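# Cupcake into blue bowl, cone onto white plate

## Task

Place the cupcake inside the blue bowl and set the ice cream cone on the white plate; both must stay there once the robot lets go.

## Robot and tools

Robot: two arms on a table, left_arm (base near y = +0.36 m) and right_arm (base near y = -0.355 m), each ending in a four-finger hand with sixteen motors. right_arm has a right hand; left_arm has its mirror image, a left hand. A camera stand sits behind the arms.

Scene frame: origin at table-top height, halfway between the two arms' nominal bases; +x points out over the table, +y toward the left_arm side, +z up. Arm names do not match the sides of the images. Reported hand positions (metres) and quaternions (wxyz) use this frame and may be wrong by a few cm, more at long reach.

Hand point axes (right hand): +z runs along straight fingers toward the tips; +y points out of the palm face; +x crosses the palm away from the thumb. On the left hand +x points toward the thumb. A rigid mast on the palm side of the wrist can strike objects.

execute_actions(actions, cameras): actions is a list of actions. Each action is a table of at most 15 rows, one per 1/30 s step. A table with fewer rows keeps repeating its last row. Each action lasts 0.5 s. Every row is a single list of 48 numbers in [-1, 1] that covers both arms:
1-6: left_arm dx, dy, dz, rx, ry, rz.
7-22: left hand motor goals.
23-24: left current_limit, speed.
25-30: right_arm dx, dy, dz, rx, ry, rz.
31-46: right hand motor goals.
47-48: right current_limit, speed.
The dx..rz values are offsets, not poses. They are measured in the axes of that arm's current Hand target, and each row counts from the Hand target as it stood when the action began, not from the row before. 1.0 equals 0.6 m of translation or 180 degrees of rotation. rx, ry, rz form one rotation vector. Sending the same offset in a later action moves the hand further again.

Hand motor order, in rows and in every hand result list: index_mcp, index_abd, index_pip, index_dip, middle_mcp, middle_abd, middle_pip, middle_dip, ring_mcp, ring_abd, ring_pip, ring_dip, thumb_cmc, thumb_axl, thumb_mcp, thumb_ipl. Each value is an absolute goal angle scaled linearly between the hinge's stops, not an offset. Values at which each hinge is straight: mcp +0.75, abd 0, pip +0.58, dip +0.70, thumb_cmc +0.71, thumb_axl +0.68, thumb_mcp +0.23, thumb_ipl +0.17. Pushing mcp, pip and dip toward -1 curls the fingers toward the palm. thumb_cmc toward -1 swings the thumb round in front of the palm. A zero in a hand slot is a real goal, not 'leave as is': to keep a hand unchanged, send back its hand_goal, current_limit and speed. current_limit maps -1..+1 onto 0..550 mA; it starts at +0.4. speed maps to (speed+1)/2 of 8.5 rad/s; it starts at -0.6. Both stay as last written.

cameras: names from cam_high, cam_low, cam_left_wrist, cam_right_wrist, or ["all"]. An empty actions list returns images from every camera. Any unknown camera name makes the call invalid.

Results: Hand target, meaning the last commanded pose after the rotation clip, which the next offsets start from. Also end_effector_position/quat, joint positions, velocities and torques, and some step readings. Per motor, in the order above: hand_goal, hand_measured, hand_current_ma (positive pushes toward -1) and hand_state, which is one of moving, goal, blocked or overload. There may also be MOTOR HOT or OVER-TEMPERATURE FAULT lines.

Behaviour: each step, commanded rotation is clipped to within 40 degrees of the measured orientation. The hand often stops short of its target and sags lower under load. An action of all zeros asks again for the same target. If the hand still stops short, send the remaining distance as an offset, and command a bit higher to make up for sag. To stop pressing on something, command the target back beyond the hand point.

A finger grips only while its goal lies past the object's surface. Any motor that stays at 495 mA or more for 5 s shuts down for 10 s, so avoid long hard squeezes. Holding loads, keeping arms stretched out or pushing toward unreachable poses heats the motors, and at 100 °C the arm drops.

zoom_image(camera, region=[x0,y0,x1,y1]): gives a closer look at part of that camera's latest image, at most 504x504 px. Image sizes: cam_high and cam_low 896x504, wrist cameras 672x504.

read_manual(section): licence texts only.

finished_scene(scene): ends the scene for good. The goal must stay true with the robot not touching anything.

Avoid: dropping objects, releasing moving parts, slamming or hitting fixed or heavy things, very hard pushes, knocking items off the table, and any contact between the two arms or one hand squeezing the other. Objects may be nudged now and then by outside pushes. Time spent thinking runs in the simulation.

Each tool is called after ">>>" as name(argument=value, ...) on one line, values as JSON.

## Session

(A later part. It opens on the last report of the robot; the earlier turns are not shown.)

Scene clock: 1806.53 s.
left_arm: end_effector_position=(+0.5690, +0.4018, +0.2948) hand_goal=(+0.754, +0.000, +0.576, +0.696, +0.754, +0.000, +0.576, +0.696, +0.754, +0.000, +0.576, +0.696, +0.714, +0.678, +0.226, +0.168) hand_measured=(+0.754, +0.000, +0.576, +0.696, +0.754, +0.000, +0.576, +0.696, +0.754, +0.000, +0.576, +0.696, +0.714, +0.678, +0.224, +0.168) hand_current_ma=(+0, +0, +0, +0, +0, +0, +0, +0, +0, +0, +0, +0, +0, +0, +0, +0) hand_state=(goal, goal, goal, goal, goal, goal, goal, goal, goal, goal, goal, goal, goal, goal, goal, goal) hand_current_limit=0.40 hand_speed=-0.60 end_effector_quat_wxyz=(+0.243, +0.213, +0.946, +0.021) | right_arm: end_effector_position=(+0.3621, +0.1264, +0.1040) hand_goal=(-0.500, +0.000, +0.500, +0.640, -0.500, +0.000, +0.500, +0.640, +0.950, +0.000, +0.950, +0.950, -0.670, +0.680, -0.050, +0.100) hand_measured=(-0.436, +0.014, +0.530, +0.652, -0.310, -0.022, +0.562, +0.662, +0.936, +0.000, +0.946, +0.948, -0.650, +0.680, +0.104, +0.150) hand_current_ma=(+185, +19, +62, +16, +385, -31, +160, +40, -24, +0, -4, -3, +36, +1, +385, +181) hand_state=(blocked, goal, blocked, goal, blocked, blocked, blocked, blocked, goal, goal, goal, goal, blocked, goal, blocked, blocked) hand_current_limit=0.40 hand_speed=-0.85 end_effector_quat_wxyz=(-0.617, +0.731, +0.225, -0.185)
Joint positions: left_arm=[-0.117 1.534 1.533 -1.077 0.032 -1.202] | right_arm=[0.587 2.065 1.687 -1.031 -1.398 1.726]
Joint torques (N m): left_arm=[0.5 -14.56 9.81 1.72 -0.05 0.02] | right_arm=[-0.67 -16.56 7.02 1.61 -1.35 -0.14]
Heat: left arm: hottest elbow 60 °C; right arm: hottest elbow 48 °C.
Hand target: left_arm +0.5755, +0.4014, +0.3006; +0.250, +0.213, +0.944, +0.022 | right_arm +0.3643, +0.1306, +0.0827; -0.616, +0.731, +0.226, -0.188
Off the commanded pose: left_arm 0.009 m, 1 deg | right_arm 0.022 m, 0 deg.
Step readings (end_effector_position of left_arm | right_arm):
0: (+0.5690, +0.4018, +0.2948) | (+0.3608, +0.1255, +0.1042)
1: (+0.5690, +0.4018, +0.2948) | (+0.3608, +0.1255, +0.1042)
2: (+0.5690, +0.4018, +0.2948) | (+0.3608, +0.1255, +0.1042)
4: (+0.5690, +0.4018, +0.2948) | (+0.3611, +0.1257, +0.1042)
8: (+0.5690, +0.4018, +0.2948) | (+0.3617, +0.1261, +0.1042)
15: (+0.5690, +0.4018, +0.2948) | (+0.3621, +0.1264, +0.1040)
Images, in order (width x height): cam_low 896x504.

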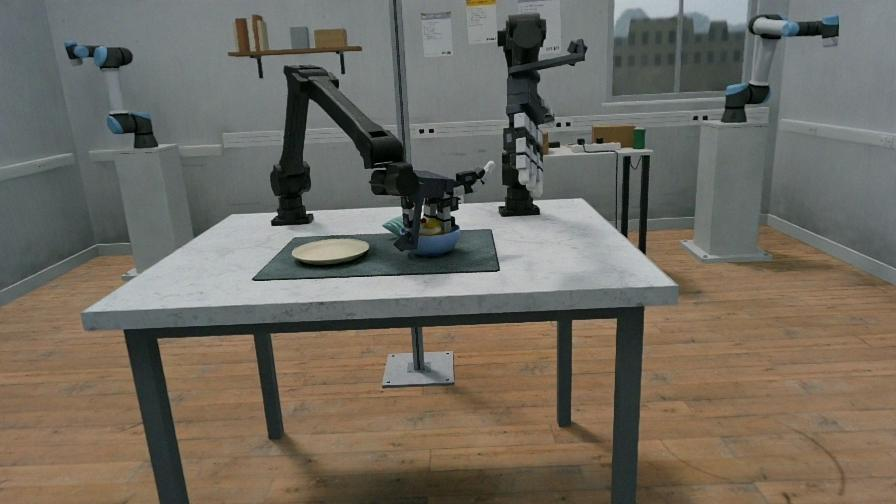

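>>> execute_actions(actions=[[[0,0,0,0,0,0,0.754,0,0.576,0.696,0.754,0,0.576,0.696,0.754,0,0.576,0.696,0.714,0.678,0.226,0.168,0.4,-0.6,0,-0.02,-0.0035,0,0,0,-0.38,0,0.53,0.65,-0.27,0,0.56,0.66,0.95,0,0.95,0.95,-0.67,0.68,0.13,0.16,0.4,-0.85]],[[0,0,0,0,0,0,0.754,0,0.576,0.696,0.754,0,0.576,0.696,0.754,0,0.576,0.696,0.714,0.678,0.226,0.168,0.4,-0.6,0,0,0,0,0,0,-0.25,0,0.55,0.67,-0.17,0,0.57,0.68,0.95,0,0.95,0.95,-0.67,0.68,0.21,0.17,0.4,-0.85]],[[0,0,0,0,0,0,0.754,0,0.576,0.696,0.754,0,0.576,0.696,0.754,0,0.576,0.696,0.714,0.678,0.226,0.168,0.4,-0.6,0,-0.04,-0.007,0,0,0,-0.25,0,0.55,0.67,-0.17,0,0.57,0.68,0.95,0,0.95,0.95,-0.67,0.68,0.21,0.17,0.4,-0.85]]], cameras=["cam_low","cam_high","cam_right_wrist"])

>>> zoom_image(camera="cam_low", region=[380, 170, 500, 260])

Scene clock: 1824.80 s.
left_arm: end_effector_position=(+0.5690, +0.4018, +0.2948) hand_goal=(+0.754, +0.000, +0.576, +0.696, +0.754, +0.000, +0.576, +0.696, +0.754, +0.000, +0.576, +0.696, +0.714, +0.678, +0.226, +0.168) hand_measured=(+0.754, +0.000, +0.576, +0.696, +0.754, +0.000, +0.576, +0.696, +0.754, +0.000, +0.576, +0.696, +0.714, +0.678, +0.224, +0.168) hand_current_ma=(+0, +0, +0, +0, +0, +0, +0, +0, +0, +0, +0, +0, +0, +0, +0, +0) hand_state=(goal, goal, goal, goal, goal, goal, goal, goal, goal, goal, goal, goal, goal, goal, goal, goal) hand_current_limit=0.40 hand_speed=-0.60 end_effector_quat_wxyz=(+0.243, +0.213, +0.946, +0.021) | right_arm: end_effector_position=(+0.3571, +0.1229, +0.1045) hand_goal=(-0.250, +0.000, +0.550, +0.670, -0.170, +0.000, +0.570, +0.680, +0.950, +0.000, +0.950, +0.950, -0.670, +0.680, +0.210, +0.170) hand_measured=(-0.296, -0.014, +0.540, +0.666, -0.200, +0.004, +0.562, +0.678, +0.936, +0.000, +0.946, +0.948, -0.674, +0.680, +0.182, +0.160) hand_current_ma=(-116, -17, -14, -5, -65, +2, -11, -3, -24, +0, -4, -3, -3, +1, -77, -22) hand_state=(blocked, goal, goal, goal, blocked, goal, goal, goal, goal, goal, goal, goal, goal, goal, blocked, goal) hand_current_limit=0.40 hand_speed=-0.85 end_effector_quat_wxyz=(-0.613, +0.734, +0.215, -0.197)
Joint positions: left_arm=[-0.117 1.534 1.533 -1.077 0.032 -1.202] | right_arm=[0.587 2.065 1.687 -1.066 -1.398 1.725]
Joint torques (N m): left_arm=[0.62 -14.45 9.85 1.7 -0.08 0.02] | right_arm=[-1.14 -18.73 9.44 0.66 -1.38 0.01]
Heat: left arm: hottest elbow 60 °C; right arm: hottest elbow 46 °C.
Hand target: left_arm +0.5755, +0.4014, +0.3006; +0.250, +0.213, +0.944, +0.022 | right_arm +0.3643, +0.1305, +0.1193; -0.616, +0.731, +0.226, -0.188
Off the commanded pose: left_arm 0.009 m, 1 deg | right_arm 0.018 m, 2 deg.
Step readings (end_effector_position of left_arm | right_arm):
0: (+0.5690, +0.4018, +0.2948) | (+0.3621, +0.1264, +0.1040)
1: (+0.5690, +0.4018, +0.2948) | (+0.3621, +0.1264, +0.1040)
2: (+0.5690, +0.4018, +0.2948) | (+0.3621, +0.1264, +0.1040)
4: (+0.5690, +0.4018, +0.2948) | (+0.3621, +0.1264, +0.1040)
8: (+0.5690, +0.4018, +0.2948) | (+0.3621, +0.1264, +0.1040)
15: (+0.5690, +0.4018, +0.2948) | (+0.3621, +0.1264, +0.1040)
16: (+0.5690, +0.4018, +0.2948) | (+0.3621, +0.1264, +0.1040)
17: (+0.5690, +0.4018, +0.2948) | (+0.3621, +0.1264, +0.1040)
19: (+0.5690, +0.4018, +0.2948) | (+0.3622, +0.1264, +0.1039)
23: (+0.5690, +0.4018, +0.2948) | (+0.3622, +0.1265, +0.1039)
30: (+0.5690, +0.4018, +0.2948) | (+0.3622, +0.1265, +0.1039)
31: (+0.5690, +0.4018, +0.2948) | (+0.3622, +0.1265, +0.1039)
32: (+0.5690, +0.4018, +0.2948) | (+0.3620, +0.1263, +0.1039)
34: (+0.5690, +0.4018, +0.2948) | (+0.3612, +0.1258, +0.1040)
38: (+0.5690, +0.4018, +0.2948) | (+0.3594, +0.1244, +0.1041)
45: (+0.5690, +0.4018, +0.2948) | (+0.3576, +0.1232, +0.1043)
Images, in order (width x height): cam_high 896x504, cam_low 896x504, cam_right_wrist 672x504.

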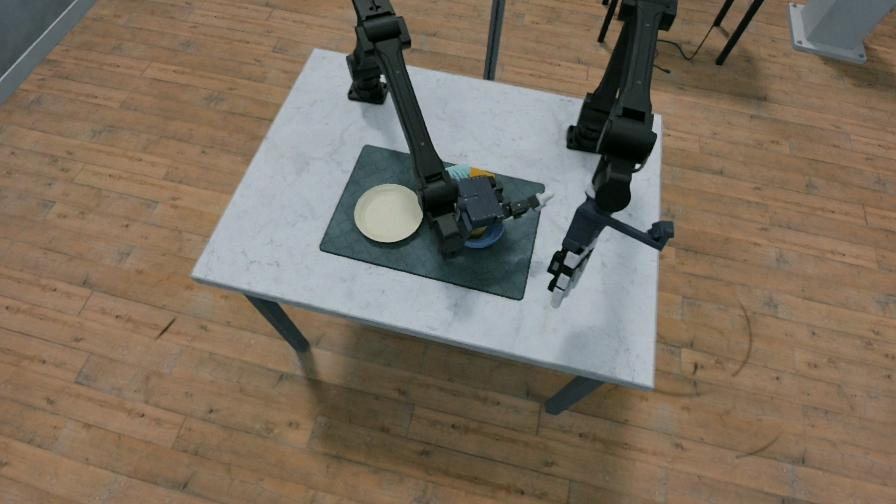

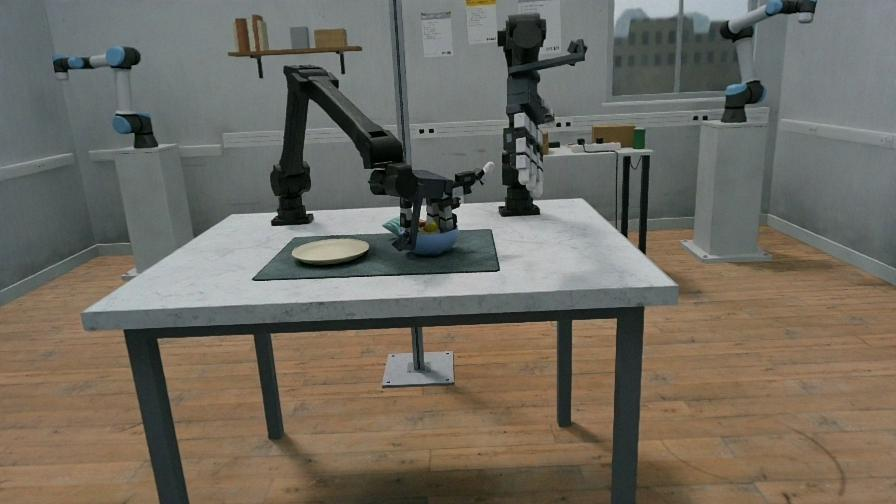

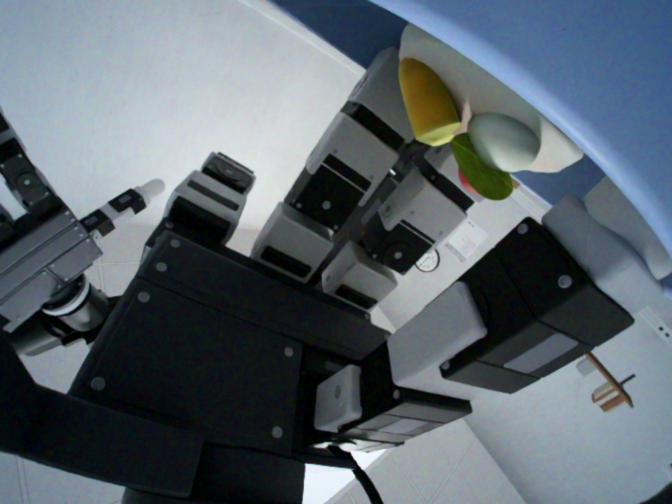

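Scaled by 4.200 from the camera's 896x504 image, which has a finer 1280x720 frame.

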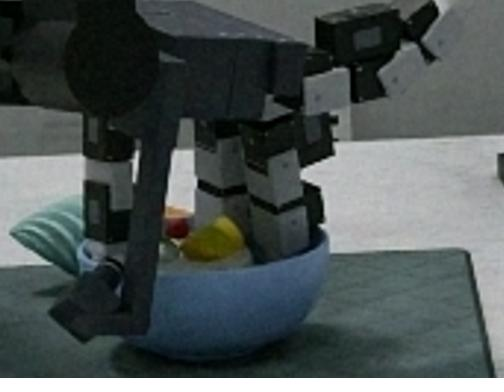

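>>> execute_actions(actions=[[[0,0,0,0,0,0,0.754,0,0.576,0.696,0.754,0,0.576,0.696,0.754,0,0.576,0.696,0.714,0.678,0.226,0.168,0.4,-0.6,0,0,0,0,0,0,-0.31,0,0.55,0.67,-0.22,0,0.57,0.68,0.95,0,0.95,0.95,-0.67,0.68,0.17,0.17,0.4,-0.85]],[[0,0,0,0,0,0,0.754,0,0.576,0.696,0.754,0,0.576,0.696,0.754,0,0.576,0.696,0.714,0.678,0.226,0.168,0.4,-0.6,0,-0.04,-0.007,0,0,0,-0.31,0,0.55,0.67,-0.22,0,0.57,0.68,0.95,0,0.95,0.95,-0.67,0.68,0.17,0.17,0.4,-0.85]]], cameras=["cam_low","cam_right_wrist"])

>>> zoom_image(camera="cam_low", region=[380, 170, 500, 260])

Scene clock: 1842.53 s.
left_arm: end_effector_position=(+0.5690, +0.4018, +0.2948) hand_goal=(+0.754, +0.000, +0.576, +0.696, +0.754, +0.000, +0.576, +0.696, +0.754, +0.000, +0.576, +0.696, +0.714, +0.678, +0.226, +0.168) hand_measured=(+0.754, +0.000, +0.576, +0.696, +0.754, +0.000, +0.576, +0.696, +0.754, +0.000, +0.576, +0.696, +0.714, +0.678, +0.224, +0.168) hand_current_ma=(+0, +0, +0, +0, +0, +0, +0, +0, +0, +0, +0, +0, +0, +0, +0, +0) hand_state=(goal, goal, goal, goal, goal, goal, goal, goal, goal, goal, goal, goal, goal, goal, goal, goal) hand_current_limit=0.40 hand_speed=-0.60 end_effector_quat_wxyz=(+0.243, +0.213, +0.946, +0.021) | right_arm: end_effector_position=(+0.3574, +0.1231, +0.1311) hand_goal=(-0.310, +0.000, +0.550, +0.670, -0.220, +0.000, +0.570, +0.680, +0.950, +0.000, +0.950, +0.950, -0.670, +0.680, +0.170, +0.170) hand_measured=(-0.314, -0.004, +0.546, +0.668, -0.220, +0.002, +0.566, +0.678, +0.936, +0.000, +0.946, +0.948, -0.674, +0.680, +0.172, +0.168) hand_current_ma=(-4, -4, -3, -3, +0, +2, -5, -2, -24, +0, -4, -3, -3, +1, +1, -3) hand_state=(goal, goal, goal, goal, goal, goal, goal, goal, goal, goal, goal, goal, goal, goal, goal, goal) hand_current_limit=0.40 hand_speed=-0.85 end_effector_quat_wxyz=(-0.614, +0.734, +0.216, -0.196)
Joint positions: left_arm=[-0.117 1.534 1.533 -1.077 0.032 -1.202] | right_arm=[0.587 2.04 1.72 -1.121 -1.398 1.725]
Joint torques (N m): left_arm=[0.5 -14.33 9.88 1.73 -0.06 0.02] | right_arm=[-0.97 -19.43 9.17 0.66 -1.35 0.02]
Heat: left arm: hottest elbow 60 °C; right arm: hottest elbow 46 °C.
Hand target: left_arm +0.5755, +0.4014, +0.3006; +0.250, +0.213, +0.944, +0.022 | right_arm +0.3642, +0.1304, +0.1437; -0.616, +0.731, +0.226, -0.188
Off the commanded pose: left_arm 0.009 m, 1 deg | right_arm 0.016 m, 2 deg.
Step readings (end_effector_position of left_arm | right_arm):
0: (+0.5690, +0.4018, +0.2948) | (+0.3571, +0.1229, +0.1045)
1: (+0.5690, +0.4018, +0.2948) | (+0.3571, +0.1229, +0.1045)
2: (+0.5690, +0.4018, +0.2948) | (+0.3571, +0.1229, +0.1045)
4: (+0.5690, +0.4018, +0.2948) | (+0.3570, +0.1227, +0.1045)
8: (+0.5690, +0.4018, +0.2948) | (+0.3566, +0.1225, +0.1045)
15: (+0.5690, +0.4018, +0.2948) | (+0.3565, +0.1224, +0.1046)
16: (+0.5690, +0.4018, +0.2948) | (+0.3566, +0.1224, +0.1047)
17: (+0.5690, +0.4018, +0.2948) | (+0.3564, +0.1223, +0.1053)
19: (+0.5690, +0.4018, +0.2948) | (+0.3562, +0.1222, +0.1073)
23: (+0.5690, +0.4018, +0.2948) | (+0.3559, +0.1219, +0.1157)
30: (+0.5690, +0.4018, +0.2948) | (+0.3577, +0.1232, +0.1300)
Images, in order (width x height): cam_low 896x504, cam_right_wrist 672x504.

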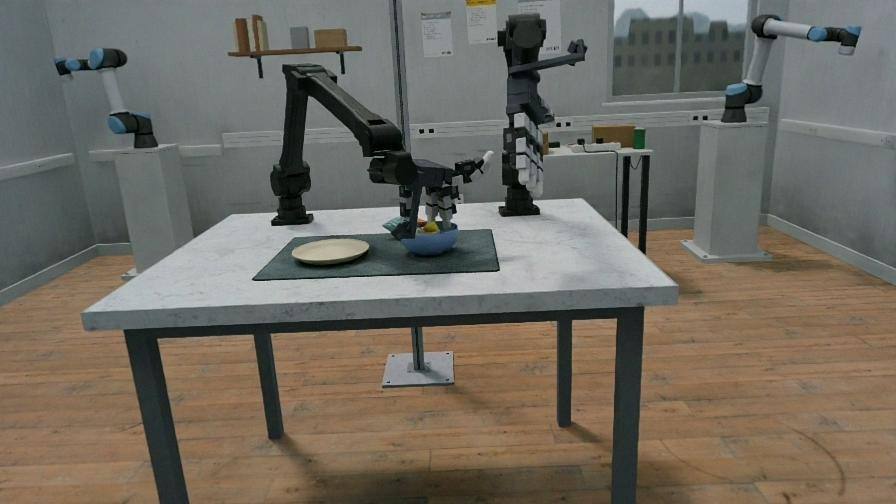

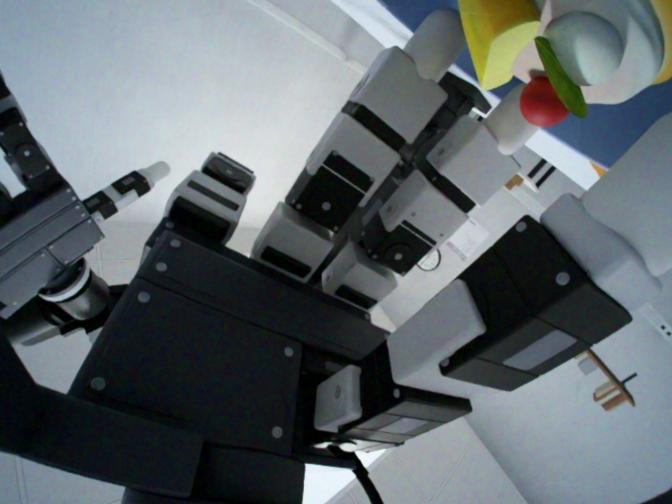

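Scaled by 4.200 from the camera's 896x504 image, which has a finer 1280x720 frame.

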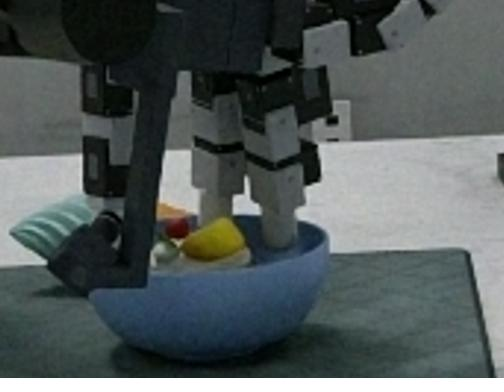

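>>> execute_actions(actions=[[[0,0,0,0,0,0,0.754,0,0.576,0.696,0.754,0,0.576,0.696,0.754,0,0.576,0.696,0.714,0.678,0.226,0.168,0.4,-0.6,0,-0.1034,-0.0183,0,0,0,-0.31,0,0.55,0.67,-0.22,0,0.57,0.68,0.95,0,0.95,0.95,-0.67,0.68,0.17,0.17,0.4,-0.7]],[[0,0,0,0,0,0,0.754,0,0.576,0.696,0.754,0,0.576,0.696,0.754,0,0.576,0.696,0.714,0.678,0.226,0.168,0.4,-0.6,0,-0.1034,-0.0183,0,0,0,-0.31,0,0.55,0.67,-0.22,0,0.57,0.68,0.95,0,0.95,0.95,-0.67,0.68,0.17,0.17,0.4,-0.7]],[[0,0,0,0,0,0,0.754,0,0.576,0.696,0.754,0,0.576,0.696,0.754,0,0.576,0.696,0.714,0.678,0.226,0.168,0.4,-0.6,-0.1084,0.0082,-0.0468,0,0,0,-0.31,0,0.55,0.67,-0.22,0,0.57,0.68,0.95,0,0.95,0.95,-0.67,0.68,0.17,0.17,0.4,-0.7]],[[0,0,0,0,0,0,0.754,0,0.576,0.696,0.754,0,0.576,0.696,0.754,0,0.576,0.696,0.714,0.678,0.226,0.168,0.4,-0.6,-0.1084,0.0082,-0.0468,0,0,0,-0.31,0,0.55,0.67,-0.22,0,0.57,0.68,0.95,0,0.95,0.95,-0.67,0.68,0.17,0.17,0.4,-0.7]],[[0,0,0,0,0,0,0.754,0,0.576,0.696,0.754,0,0.576,0.696,0.754,0,0.576,0.696,0.714,0.678,0.226,0.168,0.4,-0.6,-0.1084,0.0082,-0.0468,0,0,0,-0.31,0,0.55,0.67,-0.22,0,0.57,0.68,0.95,0,0.95,0.95,-0.67,0.68,0.17,0.17,0.4,-0.7]],[[0,0,0,0,0,0,0.754,0,0.576,0.696,0.754,0,0.576,0.696,0.754,0,0.576,0.696,0.714,0.678,0.226,0.168,0.4,-0.6,0,0,0,-0.0791,-0.096,-0.1144,-0.31,0,0.55,0.67,-0.22,0,0.57,0.68,0.95,0,0.95,0.95,-0.67,0.68,0.17,0.17,0.4,-0.7]],[[0,0,0,0,0,0,0.754,0,0.576,0.696,0.754,0,0.576,0.696,0.754,0,0.576,0.696,0.714,0.678,0.226,0.168,0.4,-0.6,0,0,0,-0.0791,-0.096,-0.1144,-0.31,0,0.55,0.67,-0.22,0,0.57,0.68,0.95,0,0.95,0.95,-0.67,0.68,0.17,0.17,0.4,-0.7]]], cameras=["cam_low","cam_high"])

>>> zoom_image(camera="cam_high", region=[320, 120, 560, 300])

Scene clock: 1932.93 s.
left_arm: end_effector_position=(+0.5690, +0.4018, +0.2948) hand_goal=(+0.754, +0.000, +0.576, +0.696, +0.754, +0.000, +0.576, +0.696, +0.754, +0.000, +0.576, +0.696, +0.714, +0.678, +0.226, +0.168) hand_measured=(+0.754, +0.000, +0.576, +0.696, +0.754, +0.000, +0.576, +0.696, +0.754, +0.000, +0.576, +0.696, +0.714, +0.678, +0.224, +0.168) hand_current_ma=(+0, +0, +0, +0, +0, +0, +0, +0, +0, +0, +0, +0, +0, +0, +0, +0) hand_state=(goal, goal, goal, goal, goal, goal, goal, goal, goal, goal, goal, goal, goal, goal, goal, goal) hand_current_limit=0.40 hand_speed=-0.60 end_effector_quat_wxyz=(+0.243, +0.213, +0.946, +0.021) | right_arm: end_effector_position=(+0.2476, -0.0487, +0.2683) hand_goal=(-0.310, +0.000, +0.550, +0.670, -0.220, +0.000, +0.570, +0.680, +0.950, +0.000, +0.950, +0.950, -0.670, +0.680, +0.170, +0.170) hand_measured=(-0.306, -0.002, +0.548, +0.668, -0.218, +0.000, +0.568, +0.678, +0.938, +0.000, +0.946, +0.948, -0.668, +0.680, +0.168, +0.168) hand_current_ma=(+4, -1, -1, -2, +2, +0, -1, -2, -17, +0, -3, -2, +1, +1, -1, -3) hand_state=(goal, goal, goal, goal, goal, goal, goal, goal, goal, goal, goal, goal, goal, goal, goal, goal) hand_current_limit=0.40 hand_speed=-0.70 end_effector_quat_wxyz=(-0.334, +0.686, +0.646, -0.008)
Joint positions: left_arm=[-0.117 1.534 1.533 -1.077 0.032 -1.202] | right_arm=[0.655 1.359 1.388 -1.675 -0.679 0.719]
Joint torques (N m): left_arm=[0.67 -14.33 9.87 1.76 -0.07 0.03] | right_arm=[-1.38 -10.05 7.13 0.69 -0.51 -0.21]
Heat: left arm: hottest elbow 61 °C; right arm: hottest elbow 52 °C.
Hand target: left_arm +0.5755, +0.4014, +0.3006; +0.250, +0.213, +0.944, +0.022 | right_arm +0.2509, -0.0507, +0.2689; -0.357, +0.644, +0.668, -0.108
Off the commanded pose: left_arm 0.009 m, 1 deg | right_arm 0.004 m, 13 deg.
joint sent to its limit (right arm) — joint 4 (wrist pitch), lower limit. The joint targets are off in orientation, not in position.
Step readings (end_effector_position of left_arm | right_arm):
0: (+0.5690, +0.4018, +0.2948) | (+0.3574, +0.1231, +0.1311)
1: (+0.5690, +0.4018, +0.2948) | (+0.3575, +0.1231, +0.1314)
2: (+0.5690, +0.4018, +0.2948) | (+0.3570, +0.1228, +0.1330)
4: (+0.5690, +0.4018, +0.2948) | (+0.3558, +0.1220, +0.1388)
8: (+0.5690, +0.4018, +0.2948) | (+0.3560, +0.1222, +0.1621)
15: (+0.5690, +0.4018, +0.2948) | (+0.3594, +0.1246, +0.2026)
16: (+0.5690, +0.4018, +0.2948) | (+0.3597, +0.1248, +0.2055)
17: (+0.5690, +0.4018, +0.2948) | (+0.3595, +0.1247, +0.2085)
19: (+0.5690, +0.4018, +0.2948) | (+0.3586, +0.1242, +0.2153)
23: (+0.5690, +0.4018, +0.2948) | (+0.3597, +0.1251, +0.2343)
30: (+0.5690, +0.4018, +0.2948) | (+0.3596, +0.1250, +0.2596)
31: (+0.5690, +0.4018, +0.2948) | (+0.3588, +0.1244, +0.2604)
32: (+0.5690, +0.4018, +0.2948) | (+0.3569, +0.1225, +0.2611)
34: (+0.5690, +0.4018, +0.2948) | (+0.3478, +0.1109, +0.2582)
38: (+0.5690, +0.4018, +0.2948) | (+0.3249, +0.0877, +0.2595)
45: (+0.5690, +0.4018, +0.2948) | (+0.3221, +0.0723, +0.2774)
46: (+0.5690, +0.4018, +0.2948) | (+0.3221, +0.0702, +0.2776)
47: (+0.5690, +0.4018, +0.2948) | (+0.3209, +0.0667, +0.2757)
49: (+0.5690, +0.4018, +0.2948) | (+0.3096, +0.0529, +0.2681)
53: (+0.5690, +0.4018, +0.2948) | (+0.2884, +0.0254, +0.2602)
60: (+0.5690, +0.4018, +0.2948) | (+0.2867, +0.0109, +0.2729)
61: (+0.5690, +0.4018, +0.2948) | (+0.2865, +0.0099, +0.2726)
62: (+0.5690, +0.4018, +0.2948) | (+0.2853, +0.0073, +0.2711)
64: (+0.5690, +0.4018, +0.2948) | (+0.2738, -0.0050, +0.2634)
68: (+0.5690, +0.4018, +0.2948) | (+0.2529, -0.0327, +0.2579)
75: (+0.5690, +0.4018, +0.2948) | (+0.2522, -0.0476, +0.2758)
76: (+0.5690, +0.4018, +0.2948) | (+0.2525, -0.0490, +0.2750)
77: (+0.5690, +0.4018, +0.2948) | (+0.2535, -0.0539, +0.2692)
79: (+0.5690, +0.4018, +0.2948) | (+0.2557, -0.0648, +0.2567)
83: (+0.5690, +0.4018, +0.2948) | (+0.2491, -0.0611, +0.2535)
90: (+0.5690, +0.4018, +0.2948) | (+0.2415, -0.0524, +0.2623)
91: (+0.5690, +0.4018, +0.2948) | (+0.2432, -0.0540, +0.2612)
92: (+0.5690, +0.4018, +0.2948) | (+0.2466, -0.0587, +0.2571)
94: (+0.5690, +0.4018, +0.2948) | (+0.2546, -0.0697, +0.2500)
98: (+0.5690, +0.4018, +0.2948) | (+0.2509, -0.0624, +0.2540)
105: (+0.5690, +0.4018, +0.2948) | (+0.2450, -0.0514, +0.2673)
Images, in order (width x height): cam_high 896x504, cam_low 896x504.

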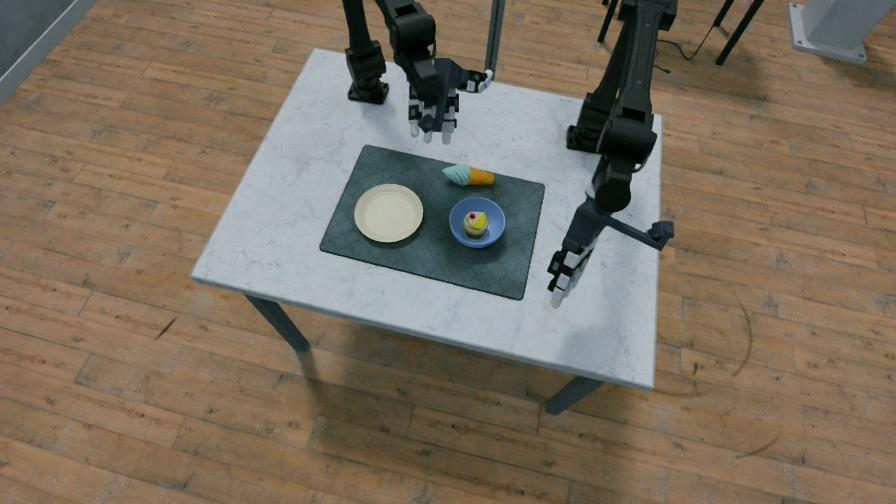

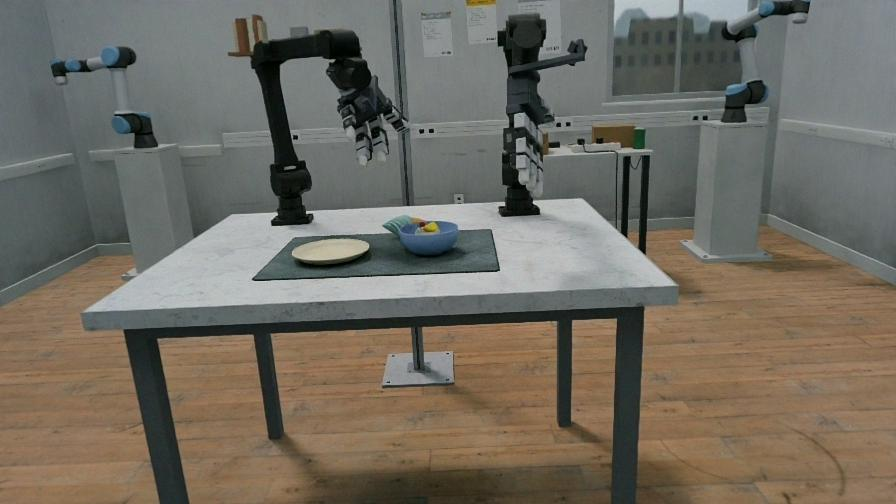

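Scaled by 2.100 from the camera's 896x504 image, which has a finer 1280x720 frame.

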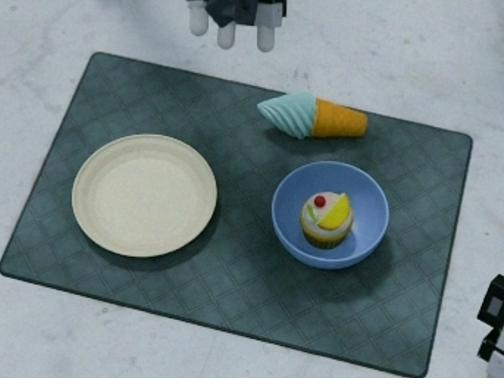

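>>> execute_actions(actions=[[[0,0,0,0,0,0,0.754,0,0.576,0.696,0.754,0,0.576,0.696,0.754,0,0.576,0.696,0.714,0.678,0.226,0.168,0.4,-0.6,0,0,0,-0.0791,-0.096,-0.1144,-0.31,0,0.55,0.67,-0.22,0,0.57,0.68,0.95,0,0.95,0.95,-0.67,0.68,0.17,0.17,0.4,-0.7]],[[0,0,0,0,0,0,0.754,0,0.576,0.696,0.754,0,0.576,0.696,0.754,0,0.576,0.696,0.714,0.678,0.226,0.168,0.4,-0.6,0,0,0,-0.0791,-0.096,-0.1144,-0.31,0,0.55,0.67,-0.22,0,0.57,0.68,0.95,0,0.95,0.95,-0.67,0.68,0.17,0.17,0.4,-0.7]],[[0,0,0,0,0,0,0.754,0,0.576,0.696,0.754,0,0.576,0.696,0.754,0,0.576,0.696,0.714,0.678,0.226,0.168,0.4,-0.6,0,0,0,0.0553,-0.0869,-0.1035,-0.31,0,0.55,0.67,-0.22,0,0.57,0.68,0.95,0,0.95,0.95,-0.67,0.68,0.17,0.17,0.4,-0.7]]], cameras=["cam_low","cam_high"])

Scene clock: 1953.67 s.
left_arm: end_effector_position=(+0.5690, +0.4018, +0.2948) hand_goal=(+0.754, +0.000, +0.576, +0.696, +0.754, +0.000, +0.576, +0.696, +0.754, +0.000, +0.576, +0.696, +0.714, +0.678, +0.226, +0.168) hand_measured=(+0.754, +0.000, +0.576, +0.696, +0.754, +0.000, +0.576, +0.696, +0.754, +0.000, +0.576, +0.696, +0.714, +0.678, +0.224, +0.168) hand_current_ma=(+0, +0, +0, +0, +0, +0, +0, +0, +0, +0, +0, +0, +0, +0, +0, +0) hand_state=(goal, goal, goal, goal, goal, goal, goal, goal, goal, goal, goal, goal, goal, goal, goal, goal) hand_current_limit=0.40 hand_speed=-0.60 end_effector_quat_wxyz=(+0.243, +0.213, +0.946, +0.021) | right_arm: end_effector_position=(+0.2487, -0.0578, +0.2645) hand_goal=(-0.310, +0.000, +0.550, +0.670, -0.220, +0.000, +0.570, +0.680, +0.950, +0.000, +0.950, +0.950, -0.670, +0.680, +0.170, +0.170) hand_measured=(-0.300, +0.000, +0.550, +0.668, -0.214, +0.000, +0.570, +0.678, +0.942, +0.000, +0.946, +0.948, -0.670, +0.680, +0.168, +0.168) hand_current_ma=(+13, +0, +0, -2, +8, +0, +0, -2, -11, +0, -3, -2, +0, +1, -3, -3) hand_state=(goal, goal, goal, goal, goal, goal, goal, goal, goal, goal, goal, goal, goal, goal, goal, goal) hand_current_limit=0.40 hand_speed=-0.70 end_effector_quat_wxyz=(+0.104, +0.229, +0.963, -0.099)
Joint positions: left_arm=[-0.117 1.534 1.533 -1.077 0.032 -1.202] | right_arm=[0.893 1.255 1.254 -1.67 0.271 -0.167]
Joint torques (N m): left_arm=[0.67 -14.68 9.92 1.74 -0.06 0.01] | right_arm=[-1.03 -6.01 8.88 0.42 0.51 -0.08]
Heat: left arm: hottest elbow 61 °C; right arm: hottest elbow 51 °C.
Hand target: left_arm +0.5755, +0.4014, +0.3006; +0.250, +0.213, +0.944, +0.022 | right_arm +0.2509, -0.0506, +0.2690; +0.092, +0.222, +0.962, -0.129
Off the commanded pose: left_arm 0.009 m, 1 deg | right_arm 0.009 m, 4 deg.
joint sent to its limit (right arm) — joint 4 (wrist pitch), lower limit. The joint targets are off in orientation, not in position.
Step readings (end_effector_position of left_arm | right_arm):
0: (+0.5690, +0.4018, +0.2948) | (+0.2476, -0.0487, +0.2683)
1: (+0.5690, +0.4018, +0.2948) | (+0.2494, -0.0503, +0.2677)
2: (+0.5690, +0.4018, +0.2948) | (+0.2542, -0.0548, +0.2661)
4: (+0.5690, +0.4018, +0.2948) | (+0.2632, -0.0640, +0.2640)
8: (+0.5690, +0.4018, +0.2948) | (+0.2576, -0.0595, +0.2649)
15: (+0.5690, +0.4018, +0.2948) | (+0.2516, -0.0497, +0.2704)
16: (+0.5690, +0.4018, +0.2948) | (+0.2532, -0.0507, +0.2702)
17: (+0.5690, +0.4018, +0.2948) | (+0.2576, -0.0548, +0.2698)
19: (+0.5690, +0.4018, +0.2948) | (+0.2643, -0.0635, +0.2677)
23: (+0.5690, +0.4018, +0.2948) | (+0.2557, -0.0636, +0.2637)
30: (+0.5690, +0.4018, +0.2948) | (+0.2503, -0.0542, +0.2704)
31: (+0.5690, +0.4018, +0.2948) | (+0.2514, -0.0542, +0.2712)
32: (+0.5690, +0.4018, +0.2948) | (+0.2549, -0.0568, +0.2726)
34: (+0.5690, +0.4018, +0.2948) | (+0.2595, -0.0630, +0.2745)
38: (+0.5690, +0.4018, +0.2948) | (+0.2562, -0.0649, +0.2720)
45: (+0.5690, +0.4018, +0.2948) | (+0.2505, -0.0592, +0.2653)
Images, in order (width x height): cam_high 896x504, cam_low 896x504.

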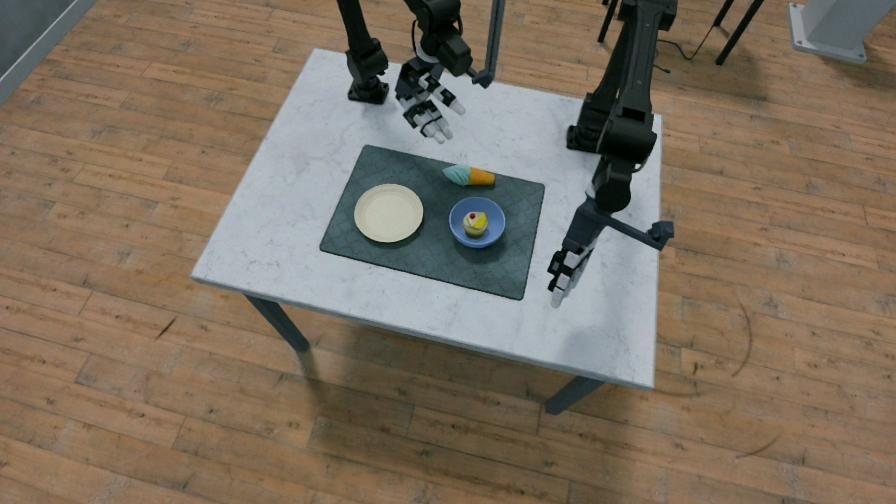

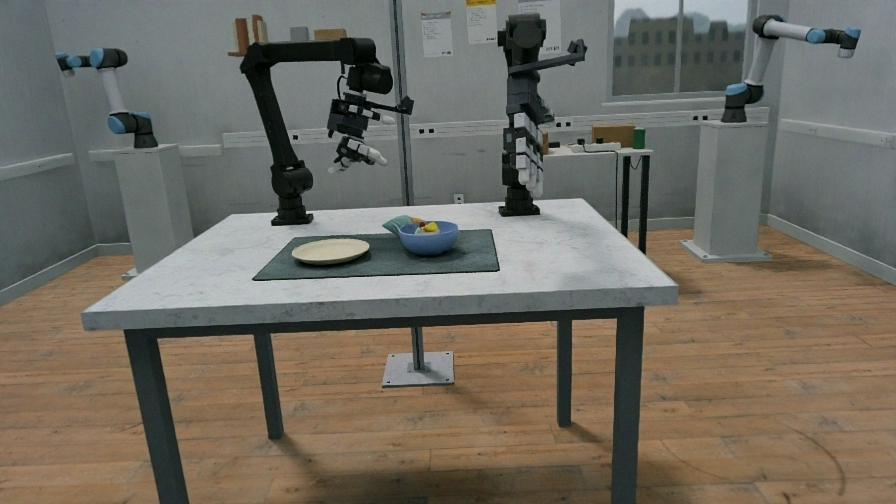

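>>> execute_actions(actions=[[[0,0,0,0,0,0,0.754,0,0.576,0.696,0.754,0,0.576,0.696,0.754,0,0.576,0.696,0.714,0.678,0.226,0.168,0.4,-0.6,0,0,0,0.0553,-0.0869,-0.1035,-0.31,0,0.55,0.67,-0.22,0,0.57,0.68,0.95,0,0.95,0.95,-0.67,0.68,0.17,0.17,0.4,-0.7]],[[0,0,0,0,0,0,0.754,0,0.576,0.696,0.754,0,0.576,0.696,0.754,0,0.576,0.696,0.714,0.678,0.226,0.168,0.4,-0.6,0,0,0,0.0553,-0.0869,-0.1035,-0.31,0,0.55,0.67,-0.22,0,0.57,0.68,0.95,0,0.95,0.95,-0.67,0.68,0.17,0.17,0.4,-0.7]],[[0,0,0,0,0,0,0.754,0,0.576,0.696,0.754,0,0.576,0.696,0.754,0,0.576,0.696,0.714,0.678,0.226,0.168,0.4,-0.6,0,0,0,0.0553,-0.0869,-0.1035,-0.31,0,0.55,0.67,-0.22,0,0.57,0.68,0.95,0,0.95,0.95,-0.67,0.68,0.17,0.17,0.4,-0.7]],[[0,0,0,0,0,0,0.754,0,0.576,0.696,0.754,0,0.576,0.696,0.754,0,0.576,0.696,0.714,0.678,0.226,0.168,0.4,-0.6,0,0,0,0.0553,-0.0869,-0.1035,-0.31,0,0.55,0.67,-0.22,0,0.57,0.68,0.95,0,0.95,0.95,-0.67,0.68,0.17,0.17,0.4,-0.7]]], cameras=["cam_low","cam_high"])

Scene clock: 1974.30 s.
left_arm: end_effector_position=(+0.5690, +0.4018, +0.2948) hand_goal=(+0.754, +0.000, +0.576, +0.696, +0.754, +0.000, +0.576, +0.696, +0.754, +0.000, +0.576, +0.696, +0.714, +0.678, +0.226, +0.168) hand_measured=(+0.754, +0.000, +0.576, +0.696, +0.754, +0.000, +0.576, +0.696, +0.754, +0.000, +0.576, +0.696, +0.714, +0.678, +0.224, +0.168) hand_current_ma=(+0, +0, +0, +0, +0, +0, +0, +0, +0, +0, +0, +0, +0, +0, +0, +0) hand_state=(goal, goal, goal, goal, goal, goal, goal, goal, goal, goal, goal, goal, goal, goal, goal, goal) hand_current_limit=0.40 hand_speed=-0.60 end_effector_quat_wxyz=(+0.243, +0.213, +0.946, +0.021) | right_arm: end_effector_position=(+0.2513, -0.0483, +0.2689) hand_goal=(-0.310, +0.000, +0.550, +0.670, -0.220, +0.000, +0.570, +0.680, +0.950, +0.000, +0.950, +0.950, -0.670, +0.680, +0.170, +0.170) hand_measured=(-0.310, +0.000, +0.550, +0.668, -0.220, +0.000, +0.570, +0.678, +0.938, -0.002, +0.946, +0.948, -0.672, +0.680, +0.168, +0.168) hand_current_ma=(+0, +0, +0, -2, -1, +0, +0, -2, -20, -1, -3, -2, -1, +1, -2, -3) hand_state=(goal, goal, goal, goal, goal, goal, goal, goal, goal, goal, goal, goal, goal, goal, goal, goal) hand_current_limit=0.40 hand_speed=-0.70 end_effector_quat_wxyz=(+0.361, -0.417, +0.632, -0.545)
Joint positions: left_arm=[-0.117 1.534 1.533 -1.077 0.032 -1.202] | right_arm=[1.158 1.36 1.192 -1.542 1.424 -1.429]
Joint torques (N m): left_arm=[0.56 -14.45 9.91 1.84 -0.04 0.05] | right_arm=[-1.2 -10.34 6.13 1.06 1.51 -0.17]
Heat: left arm: hottest elbow 61 °C; right arm: hottest elbow 50 °C.
Hand target: left_arm +0.5755, +0.4014, +0.3006; +0.250, +0.213, +0.944, +0.022 | right_arm +0.2509, -0.0507, +0.2687; +0.371, -0.440, +0.627, -0.525
Off the commanded pose: left_arm 0.009 m, 1 deg | right_arm 0.002 m, 4 deg.
Step readings (end_effector_position of left_arm | right_arm):
0: (+0.5690, +0.4018, +0.2948) | (+0.2487, -0.0578, +0.2645)
1: (+0.5690, +0.4018, +0.2948) | (+0.2497, -0.0584, +0.2650)
2: (+0.5690, +0.4018, +0.2948) | (+0.2536, -0.0607, +0.2672)
4: (+0.5690, +0.4018, +0.2948) | (+0.2608, -0.0636, +0.2731)
8: (+0.5690, +0.4018, +0.2948) | (+0.2593, -0.0599, +0.2766)
15: (+0.5690, +0.4018, +0.2948) | (+0.2534, -0.0560, +0.2743)
16: (+0.5690, +0.4018, +0.2948) | (+0.2540, -0.0565, +0.2746)
17: (+0.5690, +0.4018, +0.2948) | (+0.2574, -0.0583, +0.2770)
19: (+0.5690, +0.4018, +0.2948) | (+0.2641, -0.0607, +0.2828)
23: (+0.5690, +0.4018, +0.2948) | (+0.2613, -0.0574, +0.2841)
30: (+0.5690, +0.4018, +0.2948) | (+0.2543, -0.0538, +0.2767)
31: (+0.5690, +0.4018, +0.2948) | (+0.2550, -0.0544, +0.2768)
32: (+0.5690, +0.4018, +0.2948) | (+0.2583, -0.0559, +0.2798)
34: (+0.5690, +0.4018, +0.2948) | (+0.2651, -0.0578, +0.2871)
38: (+0.5690, +0.4018, +0.2948) | (+0.2609, -0.0528, +0.2880)
45: (+0.5690, +0.4018, +0.2948) | (+0.2540, -0.0496, +0.2799)
46: (+0.5690, +0.4018, +0.2948) | (+0.2546, -0.0503, +0.2804)
47: (+0.5690, +0.4018, +0.2948) | (+0.2578, -0.0519, +0.2836)
49: (+0.5690, +0.4018, +0.2948) | (+0.2638, -0.0537, +0.2922)
53: (+0.5690, +0.4018, +0.2948) | (+0.2585, -0.0504, +0.2895)
60: (+0.5690, +0.4018, +0.2948) | (+0.2519, -0.0486, +0.2746)
Images, in order (width x height): cam_high 896x504, cam_low 896x504.

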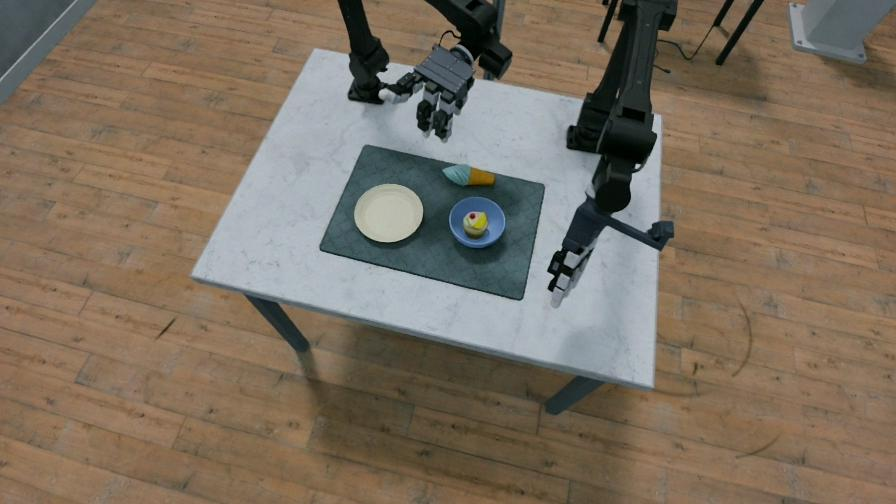

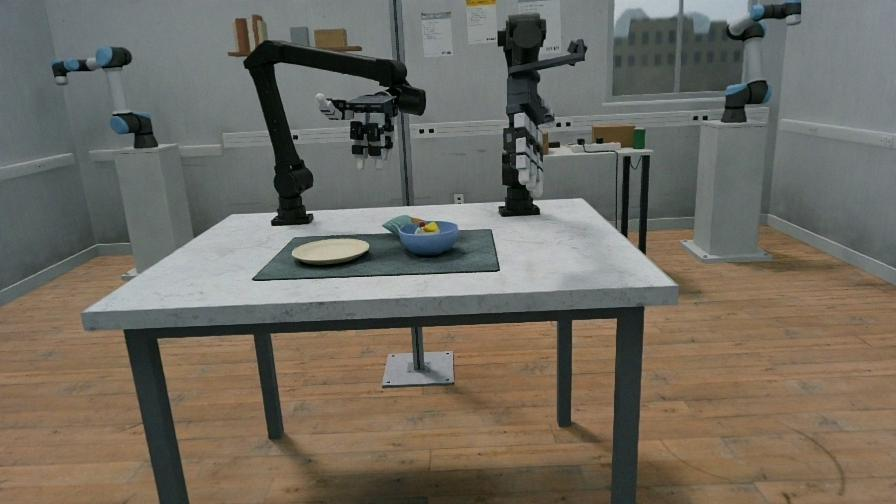

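>>> execute_actions(actions=[[[0,0,0,0,0,0,0.754,0,0.576,0.696,0.754,0,0.576,0.696,0.754,0,0.576,0.696,0.714,0.678,0.226,0.168,0.4,-0.6,-0.0511,0.1003,0.0069,0,0,0,-0.28,0,0.57,0.68,-0.28,0,0.57,0.68,0.95,0,0.95,0.95,-0.67,0.68,0.31,0.17,0.4,-0.7]],[[0,0,0,0,0,0,0.754,0,0.576,0.696,0.754,0,0.576,0.696,0.754,0,0.576,0.696,0.714,0.678,0.226,0.168,0.4,-0.6,-0.0511,0.1003,0.0069,0,0,0,-0.28,0,0.57,0.68,-0.28,0,0.57,0.68,0.95,0,0.95,0.95,-0.67,0.68,0.31,0.17,0.4,-0.7]]], cameras=["all"])

>>> zoom_image(camera="cam_high", region=[400, 80, 560, 260])

>>> zoom_image(camera="cam_low", region=[340, 120, 500, 260])

Scene clock: 2010.13 s.
left_arm: end_effector_position=(+0.5690, +0.4018, +0.2948) hand_goal=(+0.754, +0.000, +0.576, +0.696, +0.754, +0.000, +0.576, +0.696, +0.754, +0.000, +0.576, +0.696, +0.714, +0.678, +0.226, +0.168) hand_measured=(+0.754, +0.000, +0.576, +0.696, +0.754, +0.000, +0.576, +0.696, +0.754, +0.000, +0.576, +0.696, +0.714, +0.678, +0.224, +0.168) hand_current_ma=(+0, +0, +0, +0, +0, +0, +0, +0, +0, +0, +0, +0, +0, +0, +0, +0) hand_state=(goal, goal, goal, goal, goal, goal, goal, goal, goal, goal, goal, goal, goal, goal, goal, goal) hand_current_limit=0.40 hand_speed=-0.60 end_effector_quat_wxyz=(+0.243, +0.213, +0.946, +0.021) | right_arm: end_effector_position=(+0.2611, +0.0097, +0.1517) hand_goal=(-0.280, +0.000, +0.570, +0.680, -0.280, +0.000, +0.570, +0.680, +0.950, +0.000, +0.950, +0.950, -0.670, +0.680, +0.310, +0.170) hand_measured=(-0.286, +0.000, +0.566, +0.678, -0.280, +0.000, +0.570, +0.678, +0.938, -0.002, +0.946, +0.948, -0.672, +0.680, +0.306, +0.168) hand_current_ma=(-7, +0, -3, -3, +0, +0, +0, -2, -20, -1, -3, -2, -1, +1, -7, -3) hand_state=(goal, goal, goal, goal, goal, goal, goal, goal, goal, goal, goal, goal, goal, goal, goal, goal) hand_current_limit=0.40 hand_speed=-0.70 end_effector_quat_wxyz=(+0.371, -0.434, +0.630, -0.526)
Joint positions: left_arm=[-0.117 1.534 1.533 -1.077 0.032 -1.202] | right_arm=[1.178 1.545 1.077 -1.056 1.399 -1.607]
Joint torques (N m): left_arm=[0.62 -14.45 9.91 1.73 -0.09 0.01] | right_arm=[-0.38 -10.29 6.08 1.4 1.4 -0.14]
Heat: left arm: hottest elbow 61 °C; right arm: hottest elbow 46 °C.
Hand target: left_arm +0.5755, +0.4014, +0.3006; +0.250, +0.213, +0.944, +0.022 | right_arm +0.2597, +0.0119, +0.1491; +0.372, -0.440, +0.627, -0.525
Off the commanded pose: left_arm 0.009 m, 1 deg | right_arm 0.004 m, 1 deg.
Step readings (end_effector_position of left_arm | right_arm):
0: (+0.5690, +0.4018, +0.2948) | (+0.2513, -0.0483, +0.2689)
1: (+0.5690, +0.4018, +0.2948) | (+0.2514, -0.0481, +0.2687)
2: (+0.5690, +0.4018, +0.2948) | (+0.2520, -0.0465, +0.2668)
4: (+0.5690, +0.4018, +0.2948) | (+0.2528, -0.0416, +0.2602)
8: (+0.5690, +0.4018, +0.2948) | (+0.2541, -0.0309, +0.2338)
15: (+0.5690, +0.4018, +0.2948) | (+0.2568, -0.0211, +0.2129)
16: (+0.5690, +0.4018, +0.2948) | (+0.2573, -0.0197, +0.2129)
17: (+0.5690, +0.4018, +0.2948) | (+0.2580, -0.0172, +0.2116)
19: (+0.5690, +0.4018, +0.2948) | (+0.2594, -0.0112, +0.2060)
23: (+0.5690, +0.4018, +0.2948) | (+0.2596, +0.0014, +0.1778)
30: (+0.5690, +0.4018, +0.2948) | (+0.2605, +0.0080, +0.1518)

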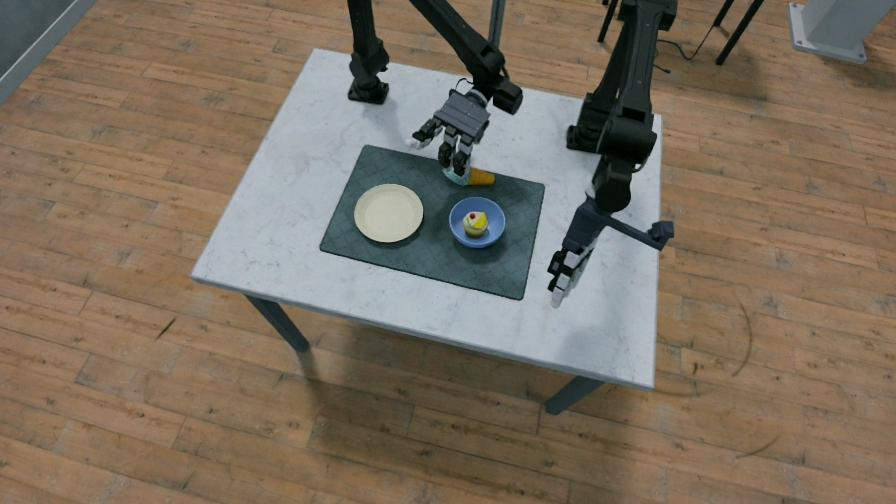

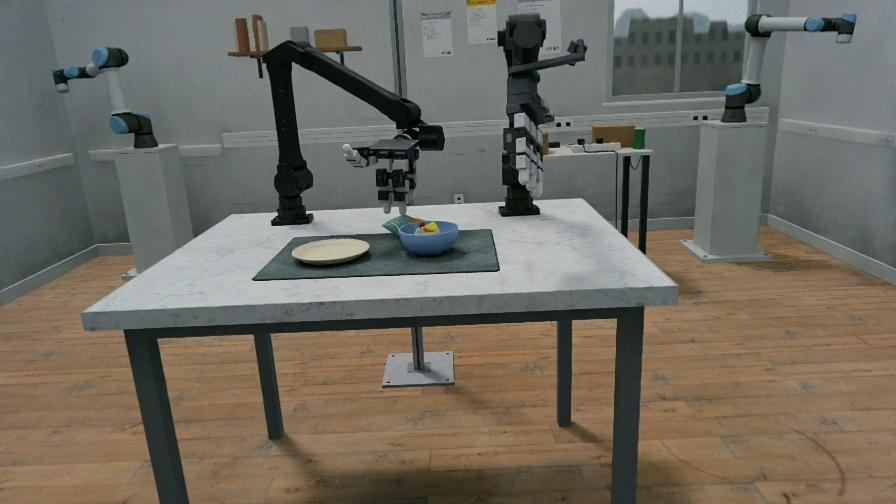

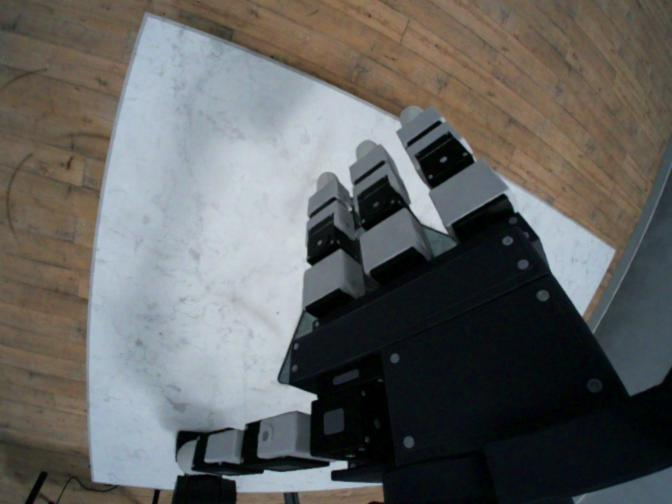

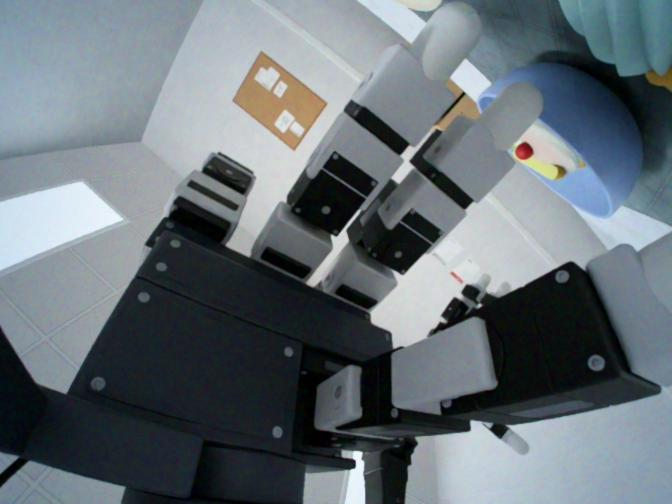

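Scaled by 2.800 from the camera's 896x504 image, which has a finer 1280x720 frame.

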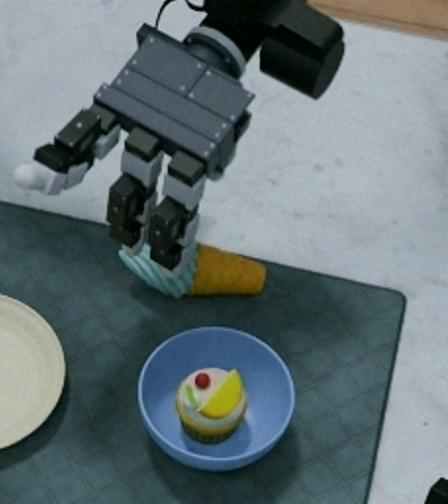

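Scaled by 3.150 from the camera's 896x504 image, which has a finer 1280x720 frame.

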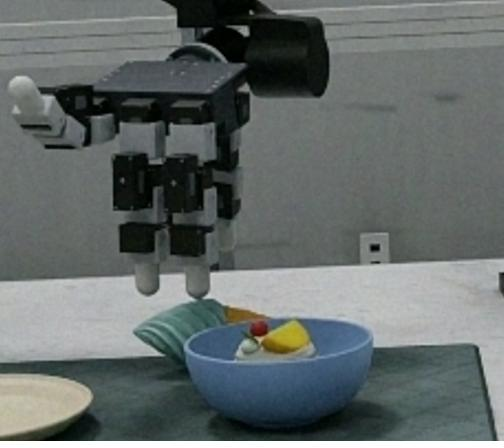

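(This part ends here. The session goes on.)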